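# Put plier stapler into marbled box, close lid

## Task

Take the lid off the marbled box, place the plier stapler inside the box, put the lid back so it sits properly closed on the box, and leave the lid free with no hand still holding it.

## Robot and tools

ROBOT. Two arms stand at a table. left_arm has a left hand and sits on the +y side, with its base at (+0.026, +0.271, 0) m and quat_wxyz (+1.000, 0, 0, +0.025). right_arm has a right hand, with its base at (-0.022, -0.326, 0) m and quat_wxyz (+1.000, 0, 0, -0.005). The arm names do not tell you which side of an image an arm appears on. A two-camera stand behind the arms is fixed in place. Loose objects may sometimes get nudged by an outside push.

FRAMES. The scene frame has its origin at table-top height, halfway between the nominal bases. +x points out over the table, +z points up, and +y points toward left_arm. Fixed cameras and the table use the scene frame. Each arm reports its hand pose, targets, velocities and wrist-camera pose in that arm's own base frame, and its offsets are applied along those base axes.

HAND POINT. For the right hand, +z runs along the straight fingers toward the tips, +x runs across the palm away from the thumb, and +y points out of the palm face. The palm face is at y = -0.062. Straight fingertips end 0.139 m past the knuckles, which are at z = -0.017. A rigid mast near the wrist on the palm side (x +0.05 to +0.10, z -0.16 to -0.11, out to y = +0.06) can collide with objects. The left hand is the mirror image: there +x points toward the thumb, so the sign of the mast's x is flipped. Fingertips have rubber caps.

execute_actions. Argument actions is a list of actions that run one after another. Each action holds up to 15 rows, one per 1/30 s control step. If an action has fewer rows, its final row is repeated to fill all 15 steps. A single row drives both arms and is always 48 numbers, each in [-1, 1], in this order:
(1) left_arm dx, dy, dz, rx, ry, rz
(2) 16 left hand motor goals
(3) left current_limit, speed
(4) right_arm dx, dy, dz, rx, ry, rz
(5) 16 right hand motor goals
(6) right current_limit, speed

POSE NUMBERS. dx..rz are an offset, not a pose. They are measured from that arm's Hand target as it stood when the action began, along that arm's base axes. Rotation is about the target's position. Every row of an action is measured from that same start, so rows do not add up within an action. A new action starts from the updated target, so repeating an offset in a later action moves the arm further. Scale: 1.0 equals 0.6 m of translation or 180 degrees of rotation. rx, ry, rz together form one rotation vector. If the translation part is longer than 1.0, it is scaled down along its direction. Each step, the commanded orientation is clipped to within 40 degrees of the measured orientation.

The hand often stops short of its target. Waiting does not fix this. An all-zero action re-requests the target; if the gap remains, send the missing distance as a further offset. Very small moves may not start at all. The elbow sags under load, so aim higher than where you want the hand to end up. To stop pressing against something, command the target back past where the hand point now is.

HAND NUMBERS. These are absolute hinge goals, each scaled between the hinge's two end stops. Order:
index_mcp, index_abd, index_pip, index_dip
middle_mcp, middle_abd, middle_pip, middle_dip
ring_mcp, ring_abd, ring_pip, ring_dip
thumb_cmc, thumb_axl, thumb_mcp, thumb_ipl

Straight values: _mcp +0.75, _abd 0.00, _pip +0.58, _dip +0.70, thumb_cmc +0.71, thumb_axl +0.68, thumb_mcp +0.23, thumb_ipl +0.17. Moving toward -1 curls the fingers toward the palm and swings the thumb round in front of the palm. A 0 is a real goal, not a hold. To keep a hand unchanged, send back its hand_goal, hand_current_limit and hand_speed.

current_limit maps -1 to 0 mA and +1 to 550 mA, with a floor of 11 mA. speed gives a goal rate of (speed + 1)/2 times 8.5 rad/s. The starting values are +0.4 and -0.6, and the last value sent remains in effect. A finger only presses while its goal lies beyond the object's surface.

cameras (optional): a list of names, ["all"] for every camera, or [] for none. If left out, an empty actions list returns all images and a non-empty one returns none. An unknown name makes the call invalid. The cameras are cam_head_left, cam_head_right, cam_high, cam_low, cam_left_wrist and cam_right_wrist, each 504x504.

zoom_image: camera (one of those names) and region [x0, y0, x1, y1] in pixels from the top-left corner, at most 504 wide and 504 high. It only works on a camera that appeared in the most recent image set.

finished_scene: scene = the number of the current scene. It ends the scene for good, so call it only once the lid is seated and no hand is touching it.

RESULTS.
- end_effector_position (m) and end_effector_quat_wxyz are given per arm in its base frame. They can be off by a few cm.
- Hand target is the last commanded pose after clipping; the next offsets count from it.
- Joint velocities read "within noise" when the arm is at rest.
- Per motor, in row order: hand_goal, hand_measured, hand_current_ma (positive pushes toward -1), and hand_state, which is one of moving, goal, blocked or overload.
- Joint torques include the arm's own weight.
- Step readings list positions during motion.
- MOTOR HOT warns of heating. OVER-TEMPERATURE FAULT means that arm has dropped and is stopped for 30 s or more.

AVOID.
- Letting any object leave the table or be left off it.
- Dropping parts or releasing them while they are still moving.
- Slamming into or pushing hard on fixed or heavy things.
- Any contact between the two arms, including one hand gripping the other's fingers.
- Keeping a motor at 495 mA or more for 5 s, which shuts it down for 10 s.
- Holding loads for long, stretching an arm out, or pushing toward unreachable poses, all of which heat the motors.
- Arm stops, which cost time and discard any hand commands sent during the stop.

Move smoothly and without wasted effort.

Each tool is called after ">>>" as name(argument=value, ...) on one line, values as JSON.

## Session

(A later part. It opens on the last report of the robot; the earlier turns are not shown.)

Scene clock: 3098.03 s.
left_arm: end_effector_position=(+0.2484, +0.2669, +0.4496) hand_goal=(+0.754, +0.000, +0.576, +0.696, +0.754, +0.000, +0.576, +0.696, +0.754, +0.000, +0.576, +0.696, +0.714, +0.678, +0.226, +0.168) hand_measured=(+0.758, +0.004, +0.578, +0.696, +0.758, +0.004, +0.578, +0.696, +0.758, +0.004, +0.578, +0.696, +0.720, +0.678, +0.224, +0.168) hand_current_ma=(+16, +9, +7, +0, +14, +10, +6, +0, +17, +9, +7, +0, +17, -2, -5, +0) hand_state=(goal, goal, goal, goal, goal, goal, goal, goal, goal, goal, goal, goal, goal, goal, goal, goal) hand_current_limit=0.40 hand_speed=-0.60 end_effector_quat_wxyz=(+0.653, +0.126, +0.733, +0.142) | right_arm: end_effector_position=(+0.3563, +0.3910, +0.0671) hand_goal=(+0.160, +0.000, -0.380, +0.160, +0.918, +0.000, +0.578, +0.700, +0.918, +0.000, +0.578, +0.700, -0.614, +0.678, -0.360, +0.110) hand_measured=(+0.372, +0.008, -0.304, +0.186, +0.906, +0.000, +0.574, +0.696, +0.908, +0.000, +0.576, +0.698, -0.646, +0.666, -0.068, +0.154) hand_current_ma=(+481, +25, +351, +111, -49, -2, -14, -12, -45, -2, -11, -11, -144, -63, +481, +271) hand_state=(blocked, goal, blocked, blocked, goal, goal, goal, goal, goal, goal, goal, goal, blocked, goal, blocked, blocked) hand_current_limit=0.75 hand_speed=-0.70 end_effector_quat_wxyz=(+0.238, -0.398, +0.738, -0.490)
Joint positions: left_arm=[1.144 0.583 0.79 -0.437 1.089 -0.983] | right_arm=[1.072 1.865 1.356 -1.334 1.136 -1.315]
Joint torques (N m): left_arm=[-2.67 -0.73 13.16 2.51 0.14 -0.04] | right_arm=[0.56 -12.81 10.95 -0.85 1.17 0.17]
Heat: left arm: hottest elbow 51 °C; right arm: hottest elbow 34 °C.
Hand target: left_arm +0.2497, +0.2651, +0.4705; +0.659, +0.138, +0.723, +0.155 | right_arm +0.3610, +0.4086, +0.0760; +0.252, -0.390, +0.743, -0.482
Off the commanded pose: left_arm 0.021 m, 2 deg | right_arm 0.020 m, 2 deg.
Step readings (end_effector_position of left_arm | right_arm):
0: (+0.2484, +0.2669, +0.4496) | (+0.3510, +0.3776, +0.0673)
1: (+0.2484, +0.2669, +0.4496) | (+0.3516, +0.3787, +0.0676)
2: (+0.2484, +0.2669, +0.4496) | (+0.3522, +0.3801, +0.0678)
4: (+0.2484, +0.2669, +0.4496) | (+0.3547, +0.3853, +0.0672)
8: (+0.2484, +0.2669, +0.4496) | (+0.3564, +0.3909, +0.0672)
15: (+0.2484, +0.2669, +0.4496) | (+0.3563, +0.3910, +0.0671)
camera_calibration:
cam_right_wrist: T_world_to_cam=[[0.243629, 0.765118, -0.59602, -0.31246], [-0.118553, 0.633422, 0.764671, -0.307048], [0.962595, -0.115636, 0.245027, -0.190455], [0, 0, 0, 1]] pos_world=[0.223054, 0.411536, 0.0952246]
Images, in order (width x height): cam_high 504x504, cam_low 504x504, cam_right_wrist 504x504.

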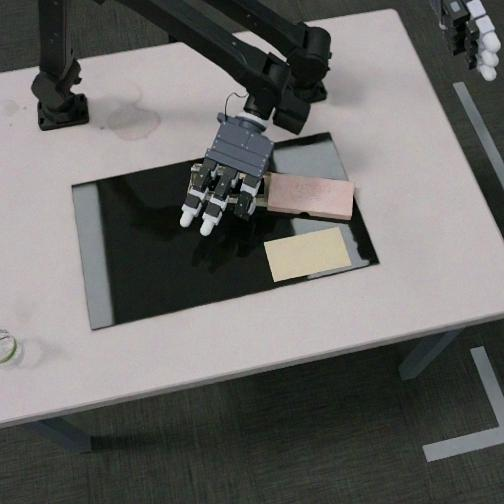

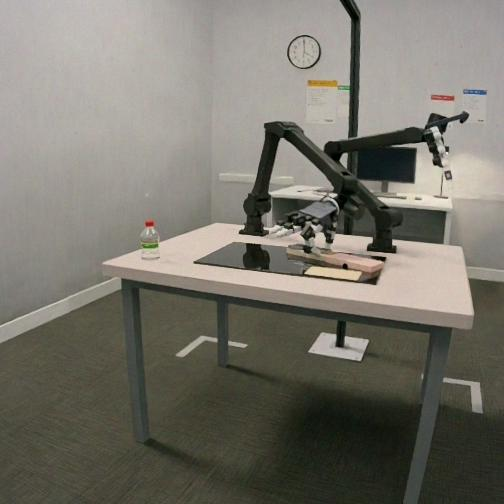

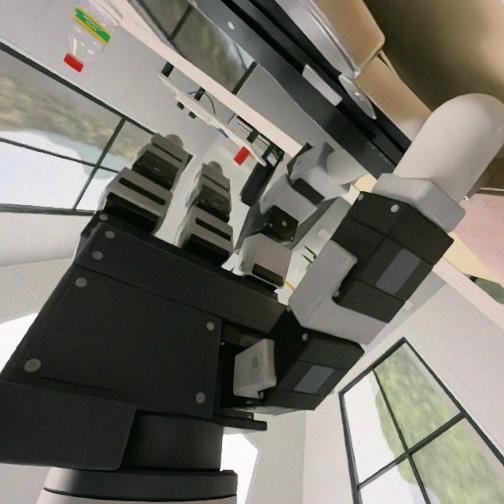

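>>> execute_actions(actions=[[[0,0,0,0,0,0,0.754,0,0.576,0.696,0.754,0,0.576,0.696,0.754,0,0.576,0.696,0.714,0.678,0.226,0.168,0.4,-0.6,0,-0.008,-0.003,0,0,0,0.33,0,-0.32,0.23,0.918,0,0.578,0.7,0.918,0,0.578,0.7,-0.615,0.678,-0.14,0.16,0.1,-0.8]],[[0,0,0,0,0,0,0.754,0,0.576,0.696,0.754,0,0.576,0.696,0.754,0,0.576,0.696,0.714,0.678,0.226,0.168,0.4,-0.6,0,0,0,0,0,0,0.44,0,-0.28,0.26,0.918,0,0.578,0.7,0.918,0,0.578,0.7,-0.615,0.678,-0.02,0.17,0.2,-0.8]]], cameras=["cam_right_wrist","cam_low","cam_high"])

>>> zoom_image(camera="cam_high", region=[140, 110, 300, 230])

>>> zoom_image(camera="cam_low", region=[260, 225, 340, 275])

Scene clock: 3112.43 s.
left_arm: end_effector_position=(+0.2484, +0.2669, +0.4496) hand_goal=(+0.754, +0.000, +0.576, +0.696, +0.754, +0.000, +0.576, +0.696, +0.754, +0.000, +0.576, +0.696, +0.714, +0.678, +0.226, +0.168) hand_measured=(+0.758, +0.004, +0.578, +0.696, +0.758, +0.004, +0.578, +0.696, +0.758, +0.004, +0.578, +0.696, +0.720, +0.678, +0.224, +0.168) hand_current_ma=(+16, +9, +7, +0, +14, +10, +6, +0, +17, +9, +7, +0, +17, -2, -5, +0) hand_state=(goal, goal, goal, goal, goal, goal, goal, goal, goal, goal, goal, goal, goal, goal, goal, goal) hand_current_limit=0.40 hand_speed=-0.60 end_effector_quat_wxyz=(+0.653, +0.126, +0.733, +0.142) | right_arm: end_effector_position=(+0.3565, +0.3910, +0.0674) hand_goal=(+0.440, +0.000, -0.280, +0.260, +0.918, +0.000, +0.578, +0.700, +0.918, +0.000, +0.578, +0.700, -0.614, +0.678, -0.020, +0.170) hand_measured=(+0.428, +0.000, -0.282, +0.258, +0.906, +0.000, +0.574, +0.696, +0.908, +0.000, +0.576, +0.698, -0.616, +0.676, -0.022, +0.172) hand_current_ma=(-52, +2, -8, -9, -49, -2, -14, -12, -45, -2, -11, -11, -7, -11, -13, +10) hand_state=(goal, goal, goal, goal, goal, goal, goal, goal, goal, goal, goal, goal, goal, goal, goal, goal) hand_current_limit=0.20 hand_speed=-0.80 end_effector_quat_wxyz=(+0.239, -0.398, +0.737, -0.491)
Joint positions: left_arm=[1.144 0.583 0.79 -0.437 1.089 -0.983] | right_arm=[1.072 1.865 1.356 -1.334 1.139 -1.315]
Joint torques (N m): left_arm=[-2.32 -0.67 13.19 2.48 0.15 -0.03] | right_arm=[0.26 -13.16 9.5 -0.25 1.12 0.14]
Heat: left arm: hottest elbow 51 °C; right arm: hottest elbow 35 °C.
Hand target: left_arm +0.2497, +0.2651, +0.4705; +0.659, +0.138, +0.723, +0.155 | right_arm +0.3610, +0.4038, +0.0742; +0.252, -0.390, +0.743, -0.482
Off the commanded pose: left_arm 0.021 m, 2 deg | right_arm 0.015 m, 2 deg.
Step readings (end_effector_position of left_arm | right_arm):
0: (+0.2484, +0.2669, +0.4496) | (+0.3563, +0.3910, +0.0671)
1: (+0.2484, +0.2669, +0.4496) | (+0.3563, +0.3910, +0.0671)
2: (+0.2484, +0.2669, +0.4496) | (+0.3563, +0.3910, +0.0671)
4: (+0.2484, +0.2669, +0.4496) | (+0.3564, +0.3910, +0.0672)
8: (+0.2484, +0.2669, +0.4496) | (+0.3565, +0.3909, +0.0673)
15: (+0.2484, +0.2669, +0.4496) | (+0.3565, +0.3909, +0.0673)
16: (+0.2484, +0.2669, +0.4496) | (+0.3565, +0.3909, +0.0673)
17: (+0.2484, +0.2669, +0.4496) | (+0.3567, +0.3909, +0.0674)
19: (+0.2484, +0.2669, +0.4496) | (+0.3567, +0.3909, +0.0674)
23: (+0.2484, +0.2669, +0.4496) | (+0.3565, +0.3910, +0.0674)
30: (+0.2484, +0.2669, +0.4496) | (+0.3565, +0.3910, +0.0674)
camera_calibration:
cam_right_wrist: T_world_to_cam=[[0.244369, 0.764743, -0.596197, -0.312426], [-0.120931, 0.634073, 0.763759, -0.306618], [0.962112, -0.11454, 0.247429, -0.191227], [0, 0, 0, 1]] pos_world=[0.223249, 0.41144, 0.0952295]
Images, in order (width x height): cam_high 504x504, cam_low 504x504, cam_right_wrist 504x504.

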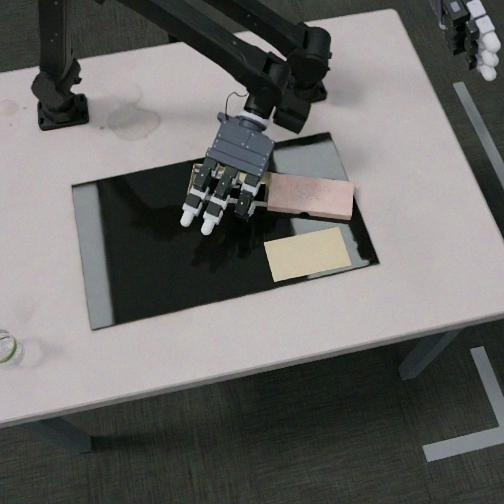

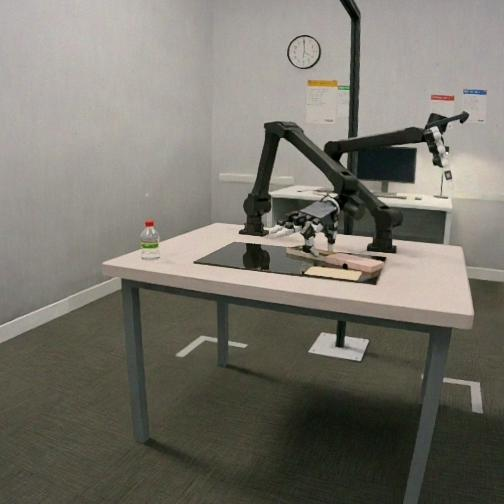

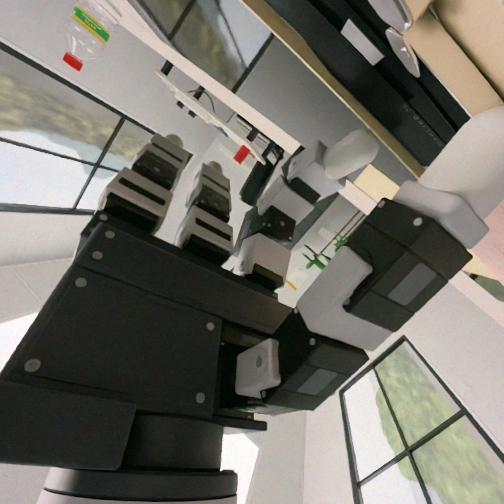

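Scaled by 3.150.

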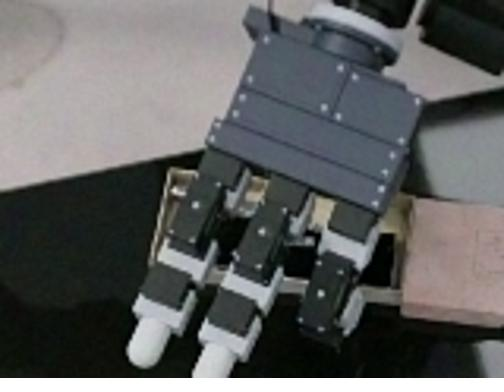

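Scaled by 6.300.

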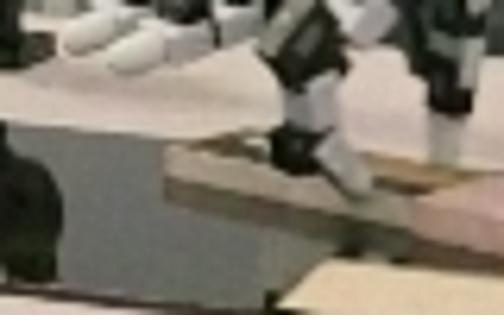

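>>> execute_actions(actions=[[[0,0,0,0,0,0,0.754,0,0.576,0.696,0.754,0,0.576,0.696,0.754,0,0.576,0.696,0.714,0.678,0.226,0.168,0.4,-0.6,0.002,0.002,0.04,0,0,0,0.44,0,-0.28,0.26,0.918,0,0.578,0.7,0.918,0,0.578,0.7,-0.615,0.678,-0.02,0.17,0.2,-0.8]],[[0,0,0,0,0,0,0.754,0,0.576,0.696,0.754,0,0.576,0.696,0.754,0,0.576,0.696,0.714,0.678,0.226,0.168,0.4,-0.6,0.0,-0.02,0.1,0,0,0,0.46,0,-0.25,0.28,0.918,0,0.578,0.7,0.918,0,0.578,0.7,-0.6,0.678,0.1,0.17,0.2,-0.5]],[[0,0,0,0,0,0,0.754,0,0.576,0.696,0.754,0,0.576,0.696,0.754,0,0.576,0.696,0.714,0.678,0.226,0.168,0.4,-0.6,0.02,-0.2,0.02,0,0,0,0.46,0,-0.25,0.28,0.918,0,0.578,0.7,0.918,0,0.578,0.7,-0.6,0.678,0.1,0.17,0.2,-0.5]],[[0,0,0,0,0,0,0.754,0,0.576,0.696,0.754,0,0.576,0.696,0.754,0,0.576,0.696,0.714,0.678,0.226,0.168,0.4,-0.6,0.0,-0.2,0.02,0,0,0,0.46,0,-0.25,0.28,0.918,0,0.578,0.7,0.918,0,0.578,0.7,-0.6,0.678,0.1,0.17,0.2,-0.5]]], cameras=["cam_head_left","cam_low","cam_high"])

>>> zoom_image(camera="cam_high", region=[170, 140, 370, 240])

>>> zoom_image(camera="cam_low", region=[270, 225, 400, 285])

>>> zoom_image(camera="cam_high", region=[180, 150, 280, 220])

Scene clock: 3130.73 s.
left_arm: end_effector_position=(+0.2484, +0.2669, +0.4496) hand_goal=(+0.754, +0.000, +0.576, +0.696, +0.754, +0.000, +0.576, +0.696, +0.754, +0.000, +0.576, +0.696, +0.714, +0.678, +0.226, +0.168) hand_measured=(+0.758, +0.004, +0.578, +0.696, +0.758, +0.004, +0.578, +0.696, +0.758, +0.004, +0.578, +0.696, +0.720, +0.678, +0.224, +0.168) hand_current_ma=(+16, +9, +7, +0, +14, +10, +6, +0, +17, +9, +7, +0, +17, -2, -5, +0) hand_state=(goal, goal, goal, goal, goal, goal, goal, goal, goal, goal, goal, goal, goal, goal, goal, goal) hand_current_limit=0.40 hand_speed=-0.60 end_effector_quat_wxyz=(+0.653, +0.126, +0.733, +0.142) | right_arm: end_effector_position=(+0.3690, +0.1484, +0.1791) hand_goal=(+0.460, +0.000, -0.250, +0.280, +0.918, +0.000, +0.578, +0.700, +0.918, +0.000, +0.578, +0.700, -0.600, +0.678, +0.100, +0.170) hand_measured=(+0.454, +0.002, -0.252, +0.278, +0.906, +0.002, +0.574, +0.696, +0.908, +0.002, +0.576, +0.698, -0.600, +0.676, +0.100, +0.172) hand_current_ma=(-25, +5, -5, -9, -51, +3, -14, -12, -43, +3, -10, -11, -2, -5, -3, +7) hand_state=(goal, goal, goal, goal, goal, goal, goal, goal, goal, goal, goal, goal, goal, goal, goal, goal) hand_current_limit=0.20 hand_speed=-0.50 end_effector_quat_wxyz=(+0.234, -0.372, +0.753, -0.489)
Joint positions: left_arm=[1.144 0.583 0.79 -0.437 1.089 -0.983] | right_arm=[0.677 1.16 0.868 -0.815 1.092 -2.095]
Joint torques (N m): left_arm=[-2.96 0.03 13.18 2.69 0.14 0] | right_arm=[-0.15 -5.77 10.11 1.32 1.02 0.05]
Heat: left arm: hottest elbow 51 °C; right arm: hottest elbow 34 °C.
Hand target: left_arm +0.2497, +0.2651, +0.4705; +0.659, +0.138, +0.723, +0.155 | right_arm +0.3742, +0.1530, +0.1823; +0.252, -0.390, +0.743, -0.482
Off the commanded pose: left_arm 0.021 m, 2 deg | right_arm 0.008 m, 3 deg.
joint sent to its limit (right arm) — joint 6 (wrist roll), lower limit. The joint targets are off in orientation, not in position.
Step readings (end_effector_position of left_arm | right_arm):
0: (+0.2484, +0.2669, +0.4496) | (+0.3565, +0.3910, +0.0674)
1: (+0.2484, +0.2669, +0.4496) | (+0.3564, +0.3910, +0.0684)
2: (+0.2484, +0.2669, +0.4496) | (+0.3559, +0.3899, +0.0694)
4: (+0.2484, +0.2669, +0.4496) | (+0.3558, +0.3898, +0.0727)
8: (+0.2484, +0.2669, +0.4496) | (+0.3569, +0.3918, +0.0790)
15: (+0.2484, +0.2669, +0.4496) | (+0.3572, +0.3923, +0.0810)
16: (+0.2484, +0.2669, +0.4496) | (+0.3566, +0.3916, +0.0848)
17: (+0.2484, +0.2669, +0.4496) | (+0.3540, +0.3870, +0.0883)
19: (+0.2484, +0.2669, +0.4496) | (+0.3511, +0.3812, +0.1032)
23: (+0.2484, +0.2669, +0.4496) | (+0.3538, +0.3846, +0.1419)
30: (+0.2484, +0.2669, +0.4496) | (+0.3572, +0.3903, +0.1570)
31: (+0.2484, +0.2669, +0.4496) | (+0.3576, +0.3804, +0.1523)
32: (+0.2484, +0.2669, +0.4496) | (+0.3590, +0.3692, +0.1510)
34: (+0.2484, +0.2669, +0.4496) | (+0.3542, +0.3219, +0.1433)
38: (+0.2484, +0.2669, +0.4496) | (+0.3742, +0.2596, +0.1592)
45: (+0.2484, +0.2669, +0.4496) | (+0.3791, +0.2690, +0.1784)
46: (+0.2484, +0.2669, +0.4496) | (+0.3759, +0.2618, +0.1724)
47: (+0.2484, +0.2669, +0.4496) | (+0.3746, +0.2540, +0.1695)
49: (+0.2484, +0.2669, +0.4496) | (+0.3668, +0.2092, +0.1609)
53: (+0.2484, +0.2669, +0.4496) | (+0.3716, +0.1408, +0.1729)
60: (+0.2484, +0.2669, +0.4496) | (+0.3709, +0.1475, +0.1818)
Images, in order (width x height): cam_head_left 504x504, cam_high 504x504, cam_low 504x504.

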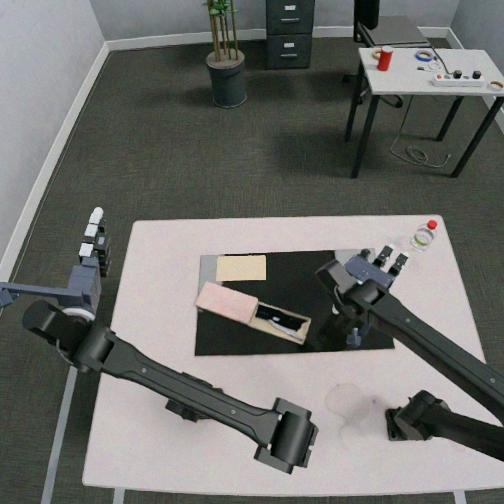

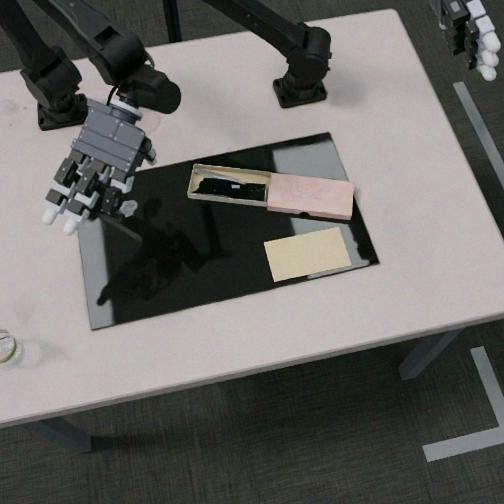

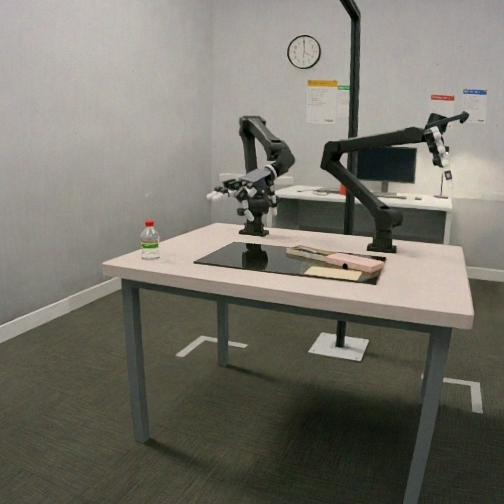

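Scaled by 2.520.

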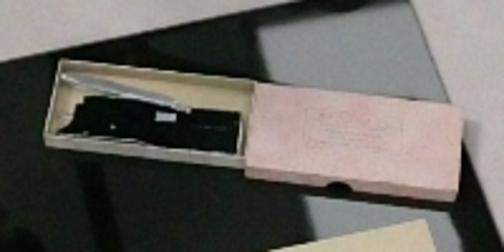

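Scaled by 3.877.

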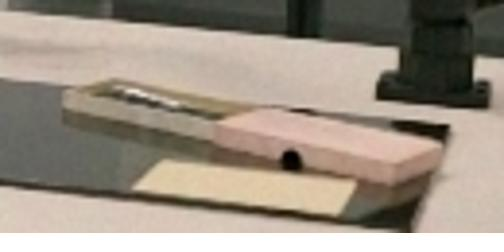

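Scaled by 5.040.

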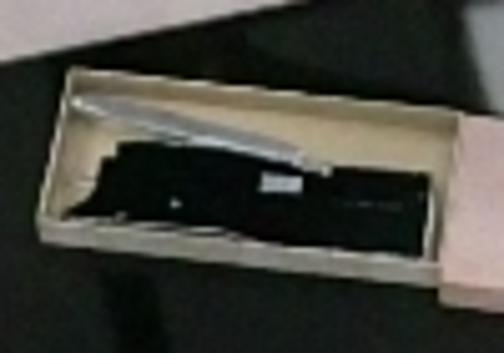

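>>> zoom_image(camera="cam_low", region=[280, 240, 330, 270])

>>> zoom_image(camera="cam_head_left", region=[240, 290, 330, 350])

>>> zoom_image(camera="cam_high", region=[182, 158, 222, 202])

Scaled by 10.080.

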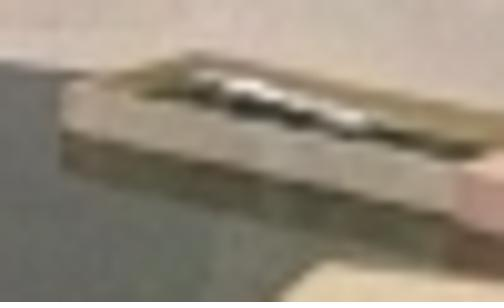

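Scaled by 5.600.

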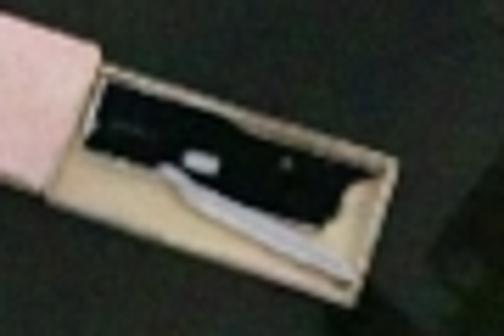

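Scaled by 11.455.

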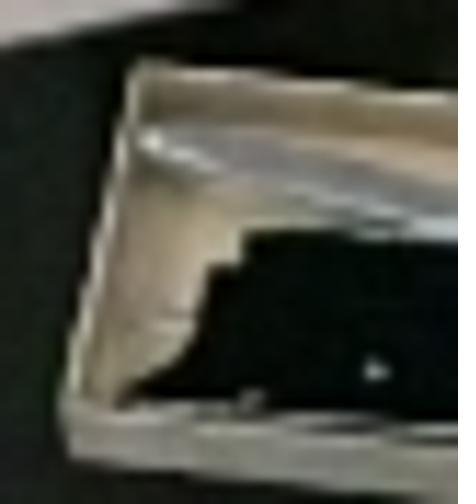

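>>> zoom_image(camera="cam_high", region=[260, 160, 310, 220])

>>> zoom_image(camera="cam_high", region=[310, 160, 370, 230])

>>> zoom_image(camera="cam_high", region=[180, 150, 230, 220])

Scaled by 8.400.

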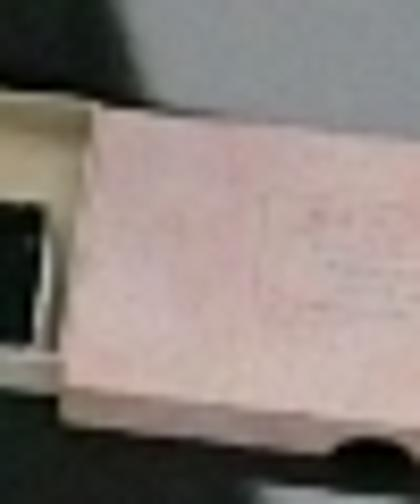

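Scaled by 7.200.

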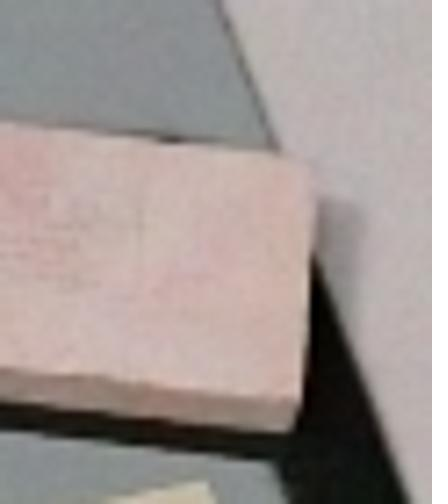

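Scaled by 7.200.

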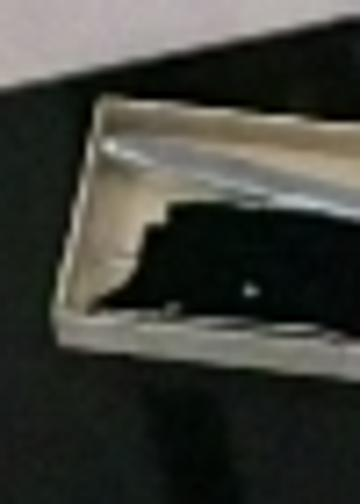

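>>> execute_actions(actions=[[[0,0,0,0,0,0,0.754,0,0.576,0.696,0.754,0,0.576,0.696,0.754,0,0.576,0.696,0.714,0.678,0.226,0.168,0.4,-0.6,0.02,0.15,0,0,0,0,0.753,0,-0.43,0.348,0.917,0,0.577,0.7,0.753,0,-0.43,0.348,-0.571,0.678,0.29,0.15,0.2,-0.4]],[[0,0,0,0,0,0,0.754,0,0.576,0.696,0.754,0,0.576,0.696,0.754,0,0.576,0.696,0.714,0.678,0.226,0.168,0.4,-0.6,0.02,0.17,0,0,0,0.026,0.753,0,-0.43,0.348,0.917,0,0.577,0.7,0.753,0,-0.43,0.348,-0.571,0.678,0.29,0.15,0.2,-0.4]],[[0,0,0,0,0,0,0.754,0,0.576,0.696,0.754,0,0.576,0.696,0.754,0,0.576,0.696,0.714,0.678,0.226,0.168,0.4,-0.6,0.02,0.17,0,0,0,0.026,0.753,0,-0.43,0.348,0.917,0,0.577,0.7,0.753,0,-0.43,0.348,-0.571,0.678,0.29,0.15,0.2,-0.4]],[[0,0,0,0,0,0,0.754,0,0.576,0.696,0.754,0,0.576,0.696,0.754,0,0.576,0.696,0.714,0.678,0.226,0.168,0.4,-0.6,0.02,0.15,-0.05,0,0,0.0255,0.753,0,-0.43,0.348,0.917,0,0.577,0.7,0.753,0,-0.43,0.348,-0.571,0.678,0.29,0.15,0.2,-0.4]]], cameras=["cam_head_left","cam_right_wrist","cam_high"])

Scene clock: 3229.13 s.
left_arm: end_effector_position=(+0.2484, +0.2669, +0.4496) hand_goal=(+0.754, +0.000, +0.576, +0.696, +0.754, +0.000, +0.576, +0.696, +0.754, +0.000, +0.576, +0.696, +0.714, +0.678, +0.226, +0.168) hand_measured=(+0.758, +0.004, +0.578, +0.696, +0.758, +0.004, +0.578, +0.696, +0.758, +0.004, +0.578, +0.696, +0.720, +0.678, +0.224, +0.168) hand_current_ma=(+16, +9, +7, +0, +14, +10, +6, +0, +17, +9, +7, +0, +17, -2, -5, +0) hand_state=(goal, goal, goal, goal, goal, goal, goal, goal, goal, goal, goal, goal, goal, goal, goal, goal) hand_current_limit=0.40 hand_speed=-0.60 end_effector_quat_wxyz=(+0.653, +0.126, +0.733, +0.142) | right_arm: end_effector_position=(+0.4134, +0.5304, +0.1294) hand_goal=(+0.754, +0.000, -0.430, +0.348, +0.918, +0.000, +0.578, +0.700, +0.754, +0.000, -0.430, +0.348, -0.570, +0.678, +0.290, +0.150) hand_measured=(+0.742, +0.000, -0.428, +0.346, +0.906, -0.002, +0.574, +0.696, +0.746, +0.000, -0.428, +0.350, -0.570, +0.676, +0.286, +0.152) hand_current_ma=(-49, -2, +9, -9, -55, -4, -14, -12, -32, -3, +8, +11, +2, -5, -24, +6) hand_state=(goal, goal, goal, goal, goal, goal, goal, goal, goal, goal, goal, goal, goal, goal, goal, goal) hand_current_limit=0.20 hand_speed=-0.40 end_effector_quat_wxyz=(+0.297, -0.487, +0.685, -0.453)
Joint positions: left_arm=[1.144 0.583 0.79 -0.437 1.089 -0.983] | right_arm=[1.088 2 1.748 -1.079 1.132 -1.87]
Joint torques (N m): left_arm=[-2.78 -0.67 13.27 2.69 0.21 0.04] | right_arm=[-1.32 -17.44 12.6 -0.06 1.25 0]
Heat: left arm: hottest elbow 51 °C; right arm: hottest elbow 34 °C.
Hand target: left_arm +0.2497, +0.2651, +0.4705; +0.659, +0.138, +0.723, +0.155 | right_arm +0.4220, +0.5369, +0.1521; +0.309, -0.478, +0.690, -0.448
Off the commanded pose: left_arm 0.021 m, 2 deg | right_arm 0.025 m, 2 deg.
Step readings (end_effector_position of left_arm | right_arm):
0: (+0.2484, +0.2669, +0.4496) | (+0.3689, +0.1483, +0.1791)
1: (+0.2484, +0.2669, +0.4496) | (+0.3693, +0.1535, +0.1797)
2: (+0.2484, +0.2669, +0.4496) | (+0.3694, +0.1585, +0.1799)
4: (+0.2484, +0.2669, +0.4496) | (+0.3714, +0.1959, +0.1789)
8: (+0.2484, +0.2669, +0.4496) | (+0.3726, +0.2457, +0.1664)
15: (+0.2484, +0.2669, +0.4496) | (+0.3765, +0.2359, +0.1628)
16: (+0.2484, +0.2669, +0.4496) | (+0.3782, +0.2414, +0.1654)
17: (+0.2484, +0.2669, +0.4496) | (+0.3798, +0.2486, +0.1674)
19: (+0.2484, +0.2669, +0.4496) | (+0.3866, +0.2889, +0.1730)
23: (+0.2484, +0.2669, +0.4496) | (+0.3873, +0.3474, +0.1737)
30: (+0.2484, +0.2669, +0.4496) | (+0.3894, +0.3410, +0.1681)
31: (+0.2484, +0.2669, +0.4496) | (+0.3912, +0.3471, +0.1704)
32: (+0.2484, +0.2669, +0.4496) | (+0.3954, +0.3540, +0.1719)
34: (+0.2484, +0.2669, +0.4496) | (+0.4072, +0.3922, +0.1779)
38: (+0.2484, +0.2669, +0.4496) | (+0.4057, +0.4433, +0.1755)
45: (+0.2484, +0.2669, +0.4496) | (+0.3985, +0.4434, +0.1658)
46: (+0.2484, +0.2669, +0.4496) | (+0.4004, +0.4487, +0.1663)
47: (+0.2484, +0.2669, +0.4496) | (+0.4048, +0.4576, +0.1669)
49: (+0.2484, +0.2669, +0.4496) | (+0.4193, +0.4910, +0.1671)
53: (+0.2484, +0.2669, +0.4496) | (+0.4213, +0.5256, +0.1471)
60: (+0.2484, +0.2669, +0.4496) | (+0.4124, +0.5309, +0.1276)
camera_calibration:
cam_right_wrist: T_world_to_cam=[[0.0443257, 0.806305, -0.589837, -0.336189], [-0.266944, 0.578509, 0.770759, -0.346544], [0.962692, 0.123289, 0.240881, -0.370837], [0, 0, 0, 1]] pos_world=[0.279396, 0.51727, 0.158133]
Images, in order (width x height): cam_head_left 504x504, cam_high 504x504, cam_right_wrist 504x504.

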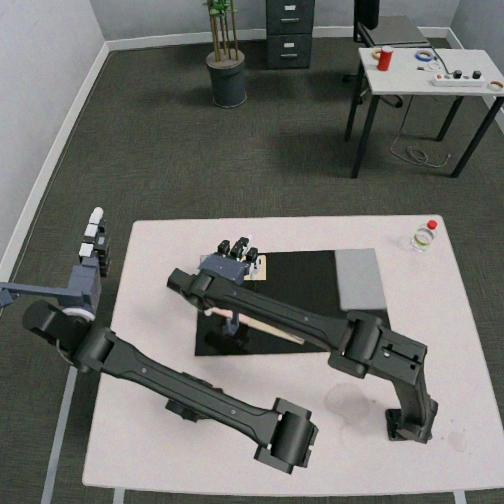

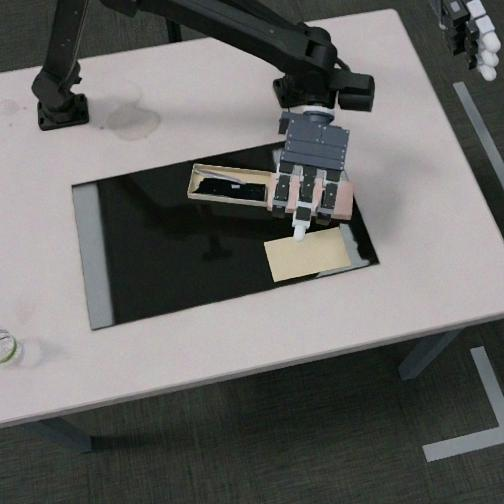

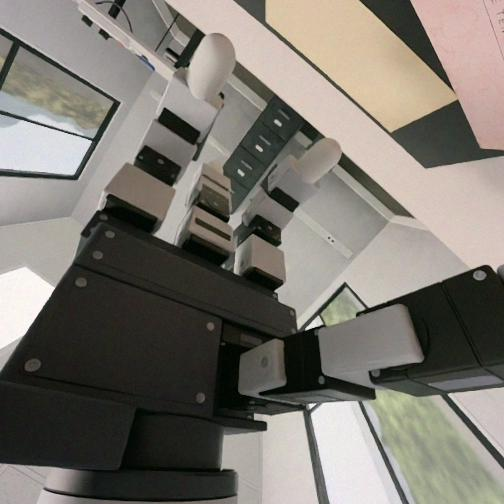

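>>> execute_actions(actions=[[[0,0,0,0,0,0,0.754,0,0.576,0.696,0.754,0,0.576,0.696,0.754,0,0.576,0.696,0.714,0.678,0.226,0.168,0.4,-0.6,0.005,0.012,-0.055,0,0,0,0.753,0,-0.43,0.348,0.917,0,0.577,0.7,0.753,0,-0.43,0.348,-0.571,0.678,0.29,0.15,0.2,-0.4]],[[0,0,0,0,0,0,0.754,0,0.576,0.696,0.754,0,0.576,0.696,0.754,0,0.576,0.696,0.714,0.678,0.226,0.168,0.4,-0.6,0.0,0.0,-0.035,0,0,0,0.753,0,-0.43,0.348,0.917,0,0.577,0.7,0.753,0,-0.43,0.348,-0.571,0.678,0.29,0.15,0.2,-0.4]]], cameras=["cam_low","cam_right_wrist","cam_high"])

>>> zoom_image(camera="cam_high", region=[240, 130, 380, 250])

>>> zoom_image(camera="cam_low", region=[290, 210, 410, 290])

Scene clock: 3247.97 s.
left_arm: end_effector_position=(+0.2484, +0.2669, +0.4496) hand_goal=(+0.754, +0.000, +0.576, +0.696, +0.754, +0.000, +0.576, +0.696, +0.754, +0.000, +0.576, +0.696, +0.714, +0.678, +0.226, +0.168) hand_measured=(+0.758, +0.004, +0.578, +0.696, +0.758, +0.004, +0.578, +0.696, +0.758, +0.004, +0.578, +0.696, +0.720, +0.678, +0.224, +0.168) hand_current_ma=(+16, +9, +7, +0, +14, +10, +6, +0, +17, +9, +7, +0, +17, -2, -5, +0) hand_state=(goal, goal, goal, goal, goal, goal, goal, goal, goal, goal, goal, goal, goal, goal, goal, goal) hand_current_limit=0.40 hand_speed=-0.60 end_effector_quat_wxyz=(+0.653, +0.126, +0.733, +0.142) | right_arm: end_effector_position=(+0.4211, +0.5448, +0.1080) hand_goal=(+0.754, +0.000, -0.430, +0.348, +0.918, +0.000, +0.578, +0.700, +0.754, +0.000, -0.430, +0.348, -0.570, +0.678, +0.290, +0.150) hand_measured=(+0.742, +0.000, -0.428, +0.346, +0.906, -0.002, +0.574, +0.696, +0.746, +0.000, -0.428, +0.350, -0.570, +0.676, +0.286, +0.152) hand_current_ma=(-49, -2, +9, -9, -55, -4, -14, -12, -32, -3, +8, +11, +0, -5, -24, +6) hand_state=(goal, goal, goal, goal, goal, goal, goal, goal, goal, goal, goal, goal, goal, goal, goal, goal) hand_current_limit=0.20 hand_speed=-0.40 end_effector_quat_wxyz=(+0.312, -0.478, +0.690, -0.446)
Joint positions: left_arm=[1.144 0.583 0.79 -0.437 1.089 -0.983] | right_arm=[1.088 2.039 1.746 -1 1.133 -1.871]
Joint torques (N m): left_arm=[-3.14 -0.67 13.27 2.59 0.18 -0.01] | right_arm=[-0.91 -15.68 8.62 0.95 1.18 0.03]
Heat: left arm: hottest elbow 51 °C; right arm: hottest elbow 35 °C.
Hand target: left_arm +0.2497, +0.2651, +0.4705; +0.659, +0.138, +0.723, +0.155 | right_arm +0.4251, +0.5442, +0.0982; +0.309, -0.478, +0.690, -0.448
Off the commanded pose: left_arm 0.021 m, 2 deg | right_arm 0.011 m, 0 deg.
Step readings (end_effector_position of left_arm | right_arm):
0: (+0.2484, +0.2669, +0.4496) | (+0.4134, +0.5304, +0.1293)
1: (+0.2484, +0.2669, +0.4496) | (+0.4139, +0.5313, +0.1289)
2: (+0.2484, +0.2669, +0.4496) | (+0.4149, +0.5332, +0.1284)
4: (+0.2484, +0.2669, +0.4496) | (+0.4163, +0.5358, +0.1262)
8: (+0.2484, +0.2669, +0.4496) | (+0.4168, +0.5368, +0.1188)
15: (+0.2484, +0.2669, +0.4496) | (+0.4168, +0.5367, +0.1151)
16: (+0.2484, +0.2669, +0.4496) | (+0.4173, +0.5376, +0.1149)
17: (+0.2484, +0.2669, +0.4496) | (+0.4186, +0.5400, +0.1150)
19: (+0.2484, +0.2669, +0.4496) | (+0.4202, +0.5432, +0.1139)
23: (+0.2484, +0.2669, +0.4496) | (+0.4210, +0.5447, +0.1099)
30: (+0.2484, +0.2669, +0.4496) | (+0.4211, +0.5448, +0.1080)
camera_calibration:
cam_right_wrist: T_world_to_cam=[[0.0547267, 0.825376, -0.561924, -0.378511], [-0.281286, 0.55272, 0.784461, -0.317741], [0.958062, 0.11513, 0.262415, -0.370781], [0, 0, 0, 1]] pos_world=[0.28657, 0.530724, 0.133859]
Images, in order (width x height): cam_high 504x504, cam_low 504x504, cam_right_wrist 504x504.

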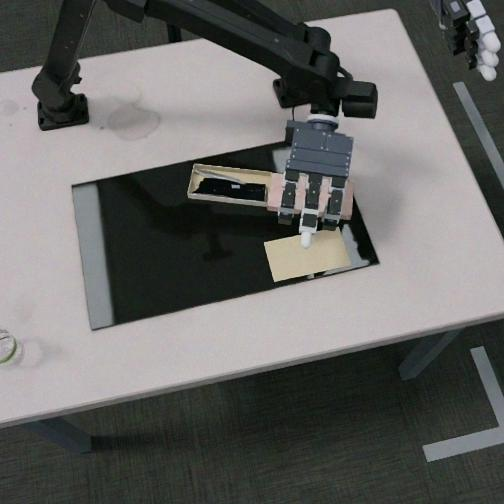

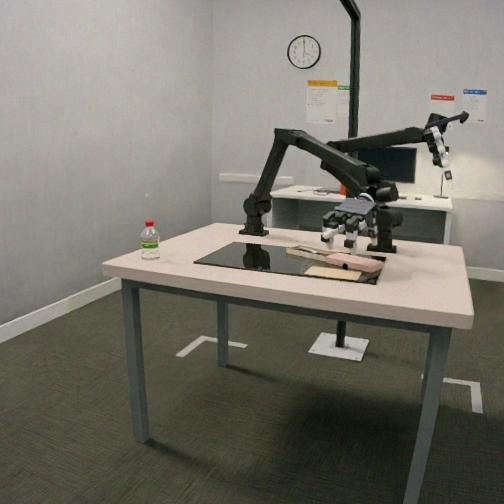

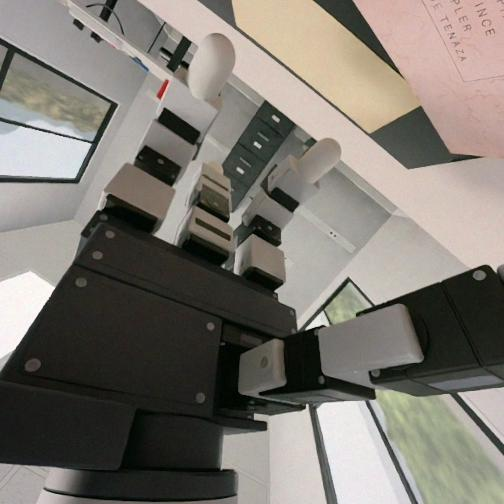

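Scaled by 3.600.

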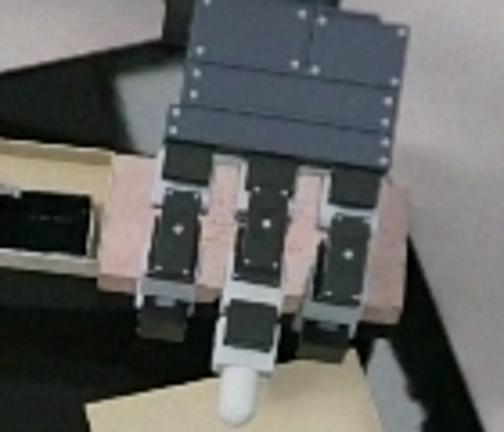

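Scaled by 4.200.

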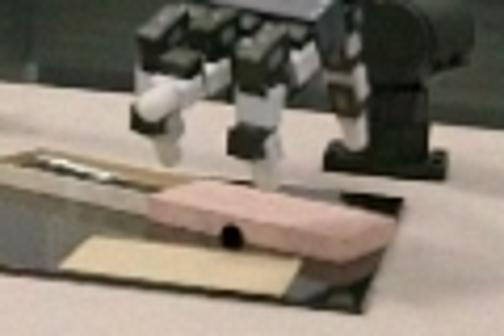

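>>> execute_actions(actions=[[[0,0,0,0,0,0,0.754,0,0.576,0.696,0.754,0,0.576,0.696,0.754,0,0.576,0.696,0.714,0.678,0.226,0.168,0.4,-0.6,0,0,-0.035,0,0,0,0.753,0,-0.43,0.348,0.917,0,0.577,0.7,0.753,0,-0.43,0.348,-0.571,0.678,0.29,0.15,0.2,-0.4]],[[0,0,0,0,0,0,0.754,0,0.576,0.696,0.754,0,0.576,0.696,0.754,0,0.576,0.696,0.714,0.678,0.226,0.168,0.4,-0.6,0,0,-0.02,0,0,0,0.753,0,-0.43,0.348,0.917,0,0.577,0.7,0.753,0,-0.43,0.348,-0.571,0.678,0.29,0.15,0.2,-0.4]]], cameras=["cam_low","cam_right_wrist","cam_high"])

>>> zoom_image(camera="cam_high", region=[240, 130, 380, 250])

>>> zoom_image(camera="cam_low", region=[290, 210, 410, 290])

>>> zoom_image(camera="cam_right_wrist", region=[150, 0, 504, 250])

Scene clock: 3264.23 s.
left_arm: end_effector_position=(+0.2484, +0.2669, +0.4496) hand_goal=(+0.754, +0.000, +0.576, +0.696, +0.754, +0.000, +0.576, +0.696, +0.754, +0.000, +0.576, +0.696, +0.714, +0.678, +0.226, +0.168) hand_measured=(+0.758, +0.004, +0.578, +0.696, +0.758, +0.004, +0.578, +0.696, +0.758, +0.004, +0.578, +0.696, +0.720, +0.678, +0.224, +0.168) hand_current_ma=(+16, +9, +7, +0, +14, +10, +6, +0, +17, +9, +7, +0, +17, -2, -5, +0) hand_state=(goal, goal, goal, goal, goal, goal, goal, goal, goal, goal, goal, goal, goal, goal, goal, goal) hand_current_limit=0.40 hand_speed=-0.60 end_effector_quat_wxyz=(+0.653, +0.126, +0.733, +0.142) | right_arm: end_effector_position=(+0.4213, +0.5448, +0.0754) hand_goal=(+0.754, +0.000, -0.430, +0.348, +0.918, +0.000, +0.578, +0.700, +0.754, +0.000, -0.430, +0.348, -0.570, +0.678, +0.290, +0.150) hand_measured=(+0.742, +0.000, -0.428, +0.346, +0.906, -0.002, +0.574, +0.696, +0.746, +0.000, -0.428, +0.350, -0.570, +0.676, +0.286, +0.152) hand_current_ma=(-49, -2, +9, -9, -55, -4, -14, -12, -32, -3, +8, +11, +0, -5, -24, +6) hand_state=(goal, goal, goal, goal, goal, goal, goal, goal, goal, goal, goal, goal, goal, goal, goal, goal) hand_current_limit=0.20 hand_speed=-0.40 end_effector_quat_wxyz=(+0.312, -0.478, +0.690, -0.446)
Joint positions: left_arm=[1.144 0.583 0.79 -0.437 1.089 -0.983] | right_arm=[1.088 2.068 1.704 -0.929 1.134 -1.871]
Joint torques (N m): left_arm=[-2.78 -0.38 13.26 2.54 0.16 -0.02] | right_arm=[-0.91 -15.68 8.47 0.84 1.15 0.04]
Heat: left arm: hottest elbow 51 °C; right arm: hottest elbow 33 °C.
Hand target: left_arm +0.2497, +0.2651, +0.4705; +0.659, +0.138, +0.723, +0.155 | right_arm +0.4251, +0.5443, +0.0654; +0.309, -0.477, +0.690, -0.448
Off the commanded pose: left_arm 0.021 m, 2 deg | right_arm 0.011 m, 0 deg.
Step readings (end_effector_position of left_arm | right_arm):
0: (+0.2484, +0.2669, +0.4496) | (+0.4211, +0.5448, +0.1080)
1: (+0.2484, +0.2669, +0.4496) | (+0.4211, +0.5448, +0.1061)
2: (+0.2484, +0.2669, +0.4496) | (+0.4218, +0.5458, +0.1045)
4: (+0.2484, +0.2669, +0.4496) | (+0.4218, +0.5458, +0.0996)
8: (+0.2484, +0.2669, +0.4496) | (+0.4207, +0.5438, +0.0866)
15: (+0.2484, +0.2669, +0.4496) | (+0.4206, +0.5434, +0.0810)
16: (+0.2484, +0.2669, +0.4496) | (+0.4207, +0.5437, +0.0806)
17: (+0.2484, +0.2669, +0.4496) | (+0.4212, +0.5446, +0.0801)
19: (+0.2484, +0.2669, +0.4496) | (+0.4215, +0.5452, +0.0789)
23: (+0.2484, +0.2669, +0.4496) | (+0.4212, +0.5447, +0.0758)
30: (+0.2484, +0.2669, +0.4496) | (+0.4213, +0.5448, +0.0754)
camera_calibration:
cam_right_wrist: T_world_to_cam=[[0.0555023, 0.825048, -0.56233, -0.396987], [-0.281918, 0.553231, 0.783874, -0.29212], [0.957832, 0.115024, 0.263301, -0.362369], [0, 0, 0, 1]] pos_world=[0.286769, 0.530824, 0.10116]
Images, in order (width x height): cam_high 504x504, cam_low 504x504, cam_right_wrist 504x504.

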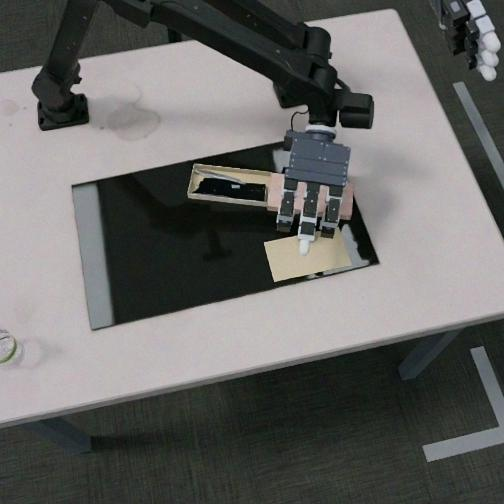

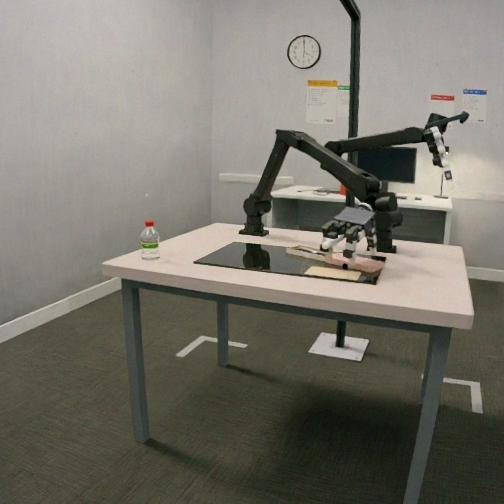

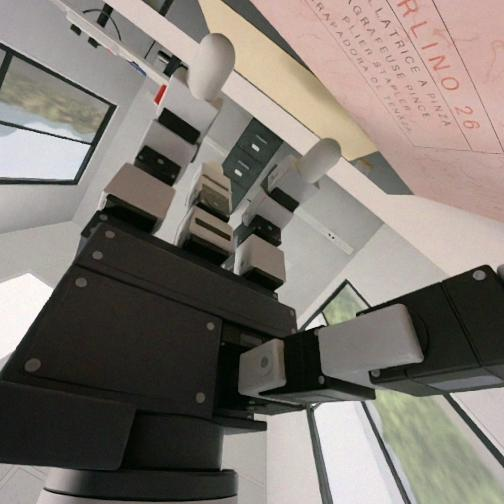

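Scaled by 3.600.

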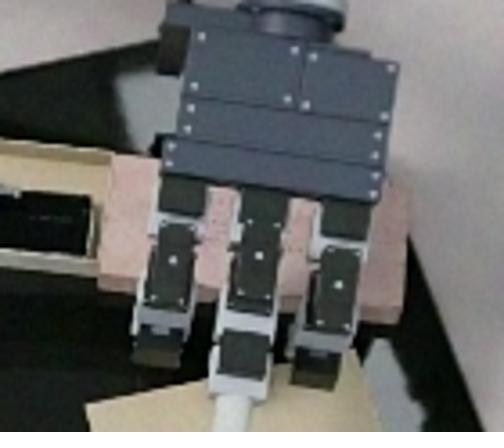

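Scaled by 4.200.

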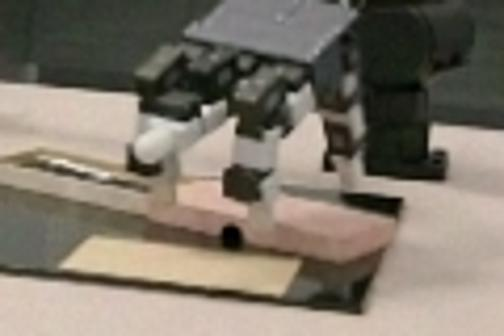

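Scaled by 1.424.

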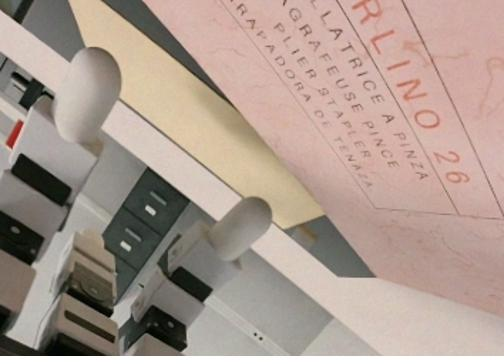

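>>> execute_actions(actions=[[[0,0,0,0,0,0,0.754,0,0.576,0.696,0.754,0,0.576,0.696,0.754,0,0.576,0.696,0.714,0.678,0.226,0.168,0.4,-0.6,0,0,-0.024,0,0,0,0.753,0,-0.43,0.348,0.917,0,0.577,0.7,0.753,0,-0.43,0.348,-0.571,0.678,0.29,0.15,0.2,-0.4]],[[0,0,0,0,0,0,0.754,0,0.576,0.696,0.754,0,0.576,0.696,0.754,0,0.576,0.696,0.714,0.678,0.226,0.168,0.4,-0.6,0,0,0,0,0,0,0.753,0,-0.43,0.348,0.917,0,0.577,0.7,0.753,0,-0.43,0.348,-0.571,0.678,0.225,0.15,0.2,-0.4]]])

Scene clock: 3275.13 s.
left_arm: end_effector_position=(+0.2484, +0.2669, +0.4496) hand_goal=(+0.754, +0.000, +0.576, +0.696, +0.754, +0.000, +0.576, +0.696, +0.754, +0.000, +0.576, +0.696, +0.714, +0.678, +0.226, +0.168) hand_measured=(+0.758, +0.004, +0.578, +0.696, +0.758, +0.004, +0.578, +0.696, +0.758, +0.004, +0.578, +0.696, +0.720, +0.678, +0.224, +0.168) hand_current_ma=(+16, +9, +7, +0, +14, +10, +6, +0, +17, +9, +7, +0, +17, -2, -5, +0) hand_state=(goal, goal, goal, goal, goal, goal, goal, goal, goal, goal, goal, goal, goal, goal, goal, goal) hand_current_limit=0.40 hand_speed=-0.60 end_effector_quat_wxyz=(+0.653, +0.126, +0.733, +0.142) | right_arm: end_effector_position=(+0.4211, +0.5443, +0.0579) hand_goal=(+0.754, +0.000, -0.430, +0.348, +0.918, +0.000, +0.578, +0.700, +0.754, +0.000, -0.430, +0.348, -0.570, +0.678, +0.226, +0.150) hand_measured=(+0.742, +0.000, -0.428, +0.346, +0.906, -0.002, +0.574, +0.696, +0.746, +0.000, -0.428, +0.350, -0.570, +0.676, +0.226, +0.152) hand_current_ma=(-49, -2, +9, -9, -55, -4, -14, -12, -32, -3, +8, +11, +0, -5, +2, +6) hand_state=(goal, goal, goal, goal, goal, goal, goal, goal, goal, goal, goal, goal, goal, goal, goal, goal) hand_current_limit=0.20 hand_speed=-0.40 end_effector_quat_wxyz=(+0.310, -0.479, +0.689, -0.447)
Joint positions: left_arm=[1.144 0.583 0.79 -0.437 1.089 -0.983] | right_arm=[1.088 2.087 1.688 -0.899 1.134 -1.871]
Joint torques (N m): left_arm=[-2.78 -0.56 13.22 2.67 0.15 -0.06] | right_arm=[-0.67 -16.03 8.57 0.99 1.14 0.05]
Heat: left arm: hottest elbow 51 °C; right arm: hottest elbow 33 °C.
Hand target: left_arm +0.2497, +0.2651, +0.4705; +0.659, +0.138, +0.723, +0.155 | right_arm +0.4251, +0.5442, +0.0509; +0.309, -0.478, +0.690, -0.448
Off the commanded pose: left_arm 0.021 m, 2 deg | right_arm 0.008 m, 0 deg.
Step readings (end_effector_position of left_arm | right_arm):
0: (+0.2484, +0.2669, +0.4496) | (+0.4213, +0.5448, +0.0754)
1: (+0.2484, +0.2669, +0.4496) | (+0.4213, +0.5447, +0.0741)
2: (+0.2484, +0.2669, +0.4496) | (+0.4218, +0.5458, +0.0732)
4: (+0.2484, +0.2669, +0.4496) | (+0.4220, +0.5461, +0.0704)
8: (+0.2484, +0.2669, +0.4496) | (+0.4214, +0.5448, +0.0621)
15: (+0.2484, +0.2669, +0.4496) | (+0.4211, +0.5443, +0.0579)
16: (+0.2484, +0.2669, +0.4496) | (+0.4211, +0.5443, +0.0579)
17: (+0.2484, +0.2669, +0.4496) | (+0.4211, +0.5443, +0.0579)
19: (+0.2484, +0.2669, +0.4496) | (+0.4211, +0.5443, +0.0579)
23: (+0.2484, +0.2669, +0.4496) | (+0.4211, +0.5443, +0.0579)
30: (+0.2484, +0.2669, +0.4496) | (+0.4211, +0.5443, +0.0579)

>>> execute_actions(actions=[[[0,0,0,0,0,0,0.754,0,0.576,0.696,0.754,0,0.576,0.696,0.754,0,0.576,0.696,0.714,0.678,0.226,0.168,0.4,-0.6,0,0,0,0,0,0,0.62,0,-0.49,0.34,0.917,0,0.577,0.7,0.6,0,-0.49,0.34,-0.571,0.678,0.17,0.15,0.1,-0.7]],[[0,0,0,0,0,0,0.754,0,0.576,0.696,0.754,0,0.576,0.696,0.754,0,0.576,0.696,0.714,0.678,0.226,0.168,0.4,-0.6,0,0,0,0,0,0,0.57,0,-0.5,0.34,0.917,0,0.577,0.7,0.55,0,-0.5,0.34,-0.571,0.678,0.12,0.15,0.1,-0.8]]], cameras=["cam_high","cam_low"])

>>> zoom_image(camera="cam_high", region=[240, 130, 380, 250])

Scene clock: 3285.90 s.
left_arm: end_effector_position=(+0.2484, +0.2669, +0.4496) hand_goal=(+0.754, +0.000, +0.576, +0.696, +0.754, +0.000, +0.576, +0.696, +0.754, +0.000, +0.576, +0.696, +0.714, +0.678, +0.226, +0.168) hand_measured=(+0.758, +0.004, +0.578, +0.696, +0.758, +0.004, +0.578, +0.696, +0.758, +0.004, +0.578, +0.696, +0.720, +0.678, +0.224, +0.168) hand_current_ma=(+16, +9, +7, +0, +14, +10, +6, +0, +17, +9, +7, +0, +17, -2, -5, +0) hand_state=(goal, goal, goal, goal, goal, goal, goal, goal, goal, goal, goal, goal, goal, goal, goal, goal) hand_current_limit=0.40 hand_speed=-0.60 end_effector_quat_wxyz=(+0.653, +0.126, +0.733, +0.142) | right_arm: end_effector_position=(+0.4211, +0.5443, +0.0579) hand_goal=(+0.570, +0.000, -0.500, +0.340, +0.918, +0.000, +0.578, +0.700, +0.550, +0.000, -0.500, +0.340, -0.570, +0.678, +0.120, +0.150) hand_measured=(+0.572, +0.000, -0.496, +0.342, +0.906, -0.002, +0.574, +0.696, +0.564, +0.000, -0.492, +0.344, -0.564, +0.678, +0.148, +0.154) hand_current_ma=(+11, -2, +19, +11, -55, -4, -14, -12, +58, -3, +29, +13, +22, -3, +158, +24) hand_state=(goal, goal, goal, goal, goal, goal, goal, goal, goal, goal, goal, goal, goal, goal, blocked, goal) hand_current_limit=0.10 hand_speed=-0.80 end_effector_quat_wxyz=(+0.310, -0.479, +0.689, -0.447)
Joint positions: left_arm=[1.144 0.583 0.79 -0.437 1.089 -0.983] | right_arm=[1.088 2.087 1.688 -0.899 1.134 -1.871]
Joint torques (N m): left_arm=[-2.67 -0.44 13.38 2.69 0.12 0] | right_arm=[-0.56 -16.03 8.38 0.96 1.15 0.03]
Heat: left arm: hottest elbow 51 °C; right arm: hottest elbow 33 °C.
Hand target: left_arm +0.2497, +0.2651, +0.4705; +0.659, +0.138, +0.723, +0.155 | right_arm +0.4251, +0.5442, +0.0509; +0.309, -0.478, +0.690, -0.448
Off the commanded pose: left_arm 0.021 m, 2 deg | right_arm 0.008 m, 0 deg.
Step readings (end_effector_position of left_arm | right_arm):
0: (+0.2484, +0.2669, +0.4496) | (+0.4211, +0.5443, +0.0579)
1: (+0.2484, +0.2669, +0.4496) | (+0.4211, +0.5443, +0.0579)
2: (+0.2484, +0.2669, +0.4496) | (+0.4211, +0.5443, +0.0579)
4: (+0.2484, +0.2669, +0.4496) | (+0.4211, +0.5443, +0.0579)
8: (+0.2484, +0.2669, +0.4496) | (+0.4211, +0.5443, +0.0579)
15: (+0.2484, +0.2669, +0.4496) | (+0.4211, +0.5443, +0.0579)
16: (+0.2484, +0.2669, +0.4496) | (+0.4211, +0.5443, +0.0579)
17: (+0.2484, +0.2669, +0.4496) | (+0.4211, +0.5443, +0.0579)
19: (+0.2484, +0.2669, +0.4496) | (+0.4211, +0.5443, +0.0579)
23: (+0.2484, +0.2669, +0.4496) | (+0.4211, +0.5443, +0.0579)
30: (+0.2484, +0.2669, +0.4496) | (+0.4211, +0.5443, +0.0579)
Images, in order (width x height): cam_high 504x504, cam_low 504x504.

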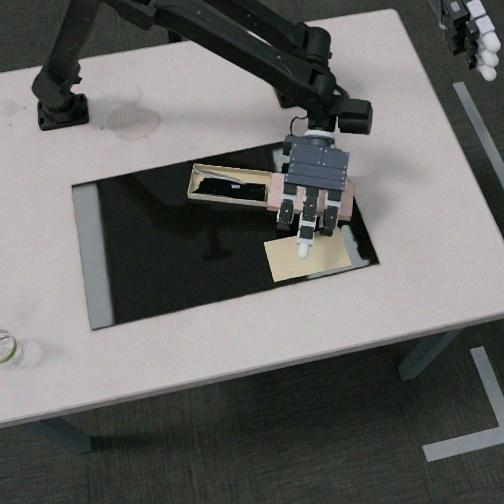

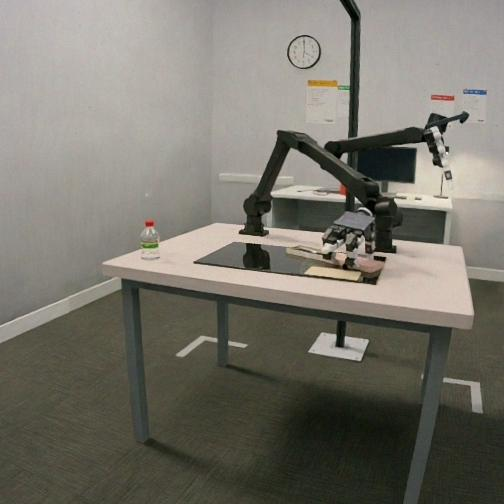

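Scaled by 3.600.

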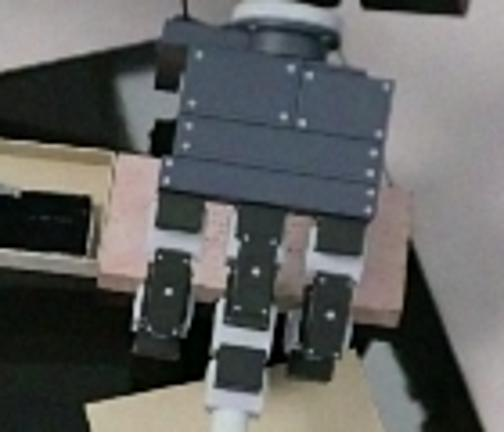

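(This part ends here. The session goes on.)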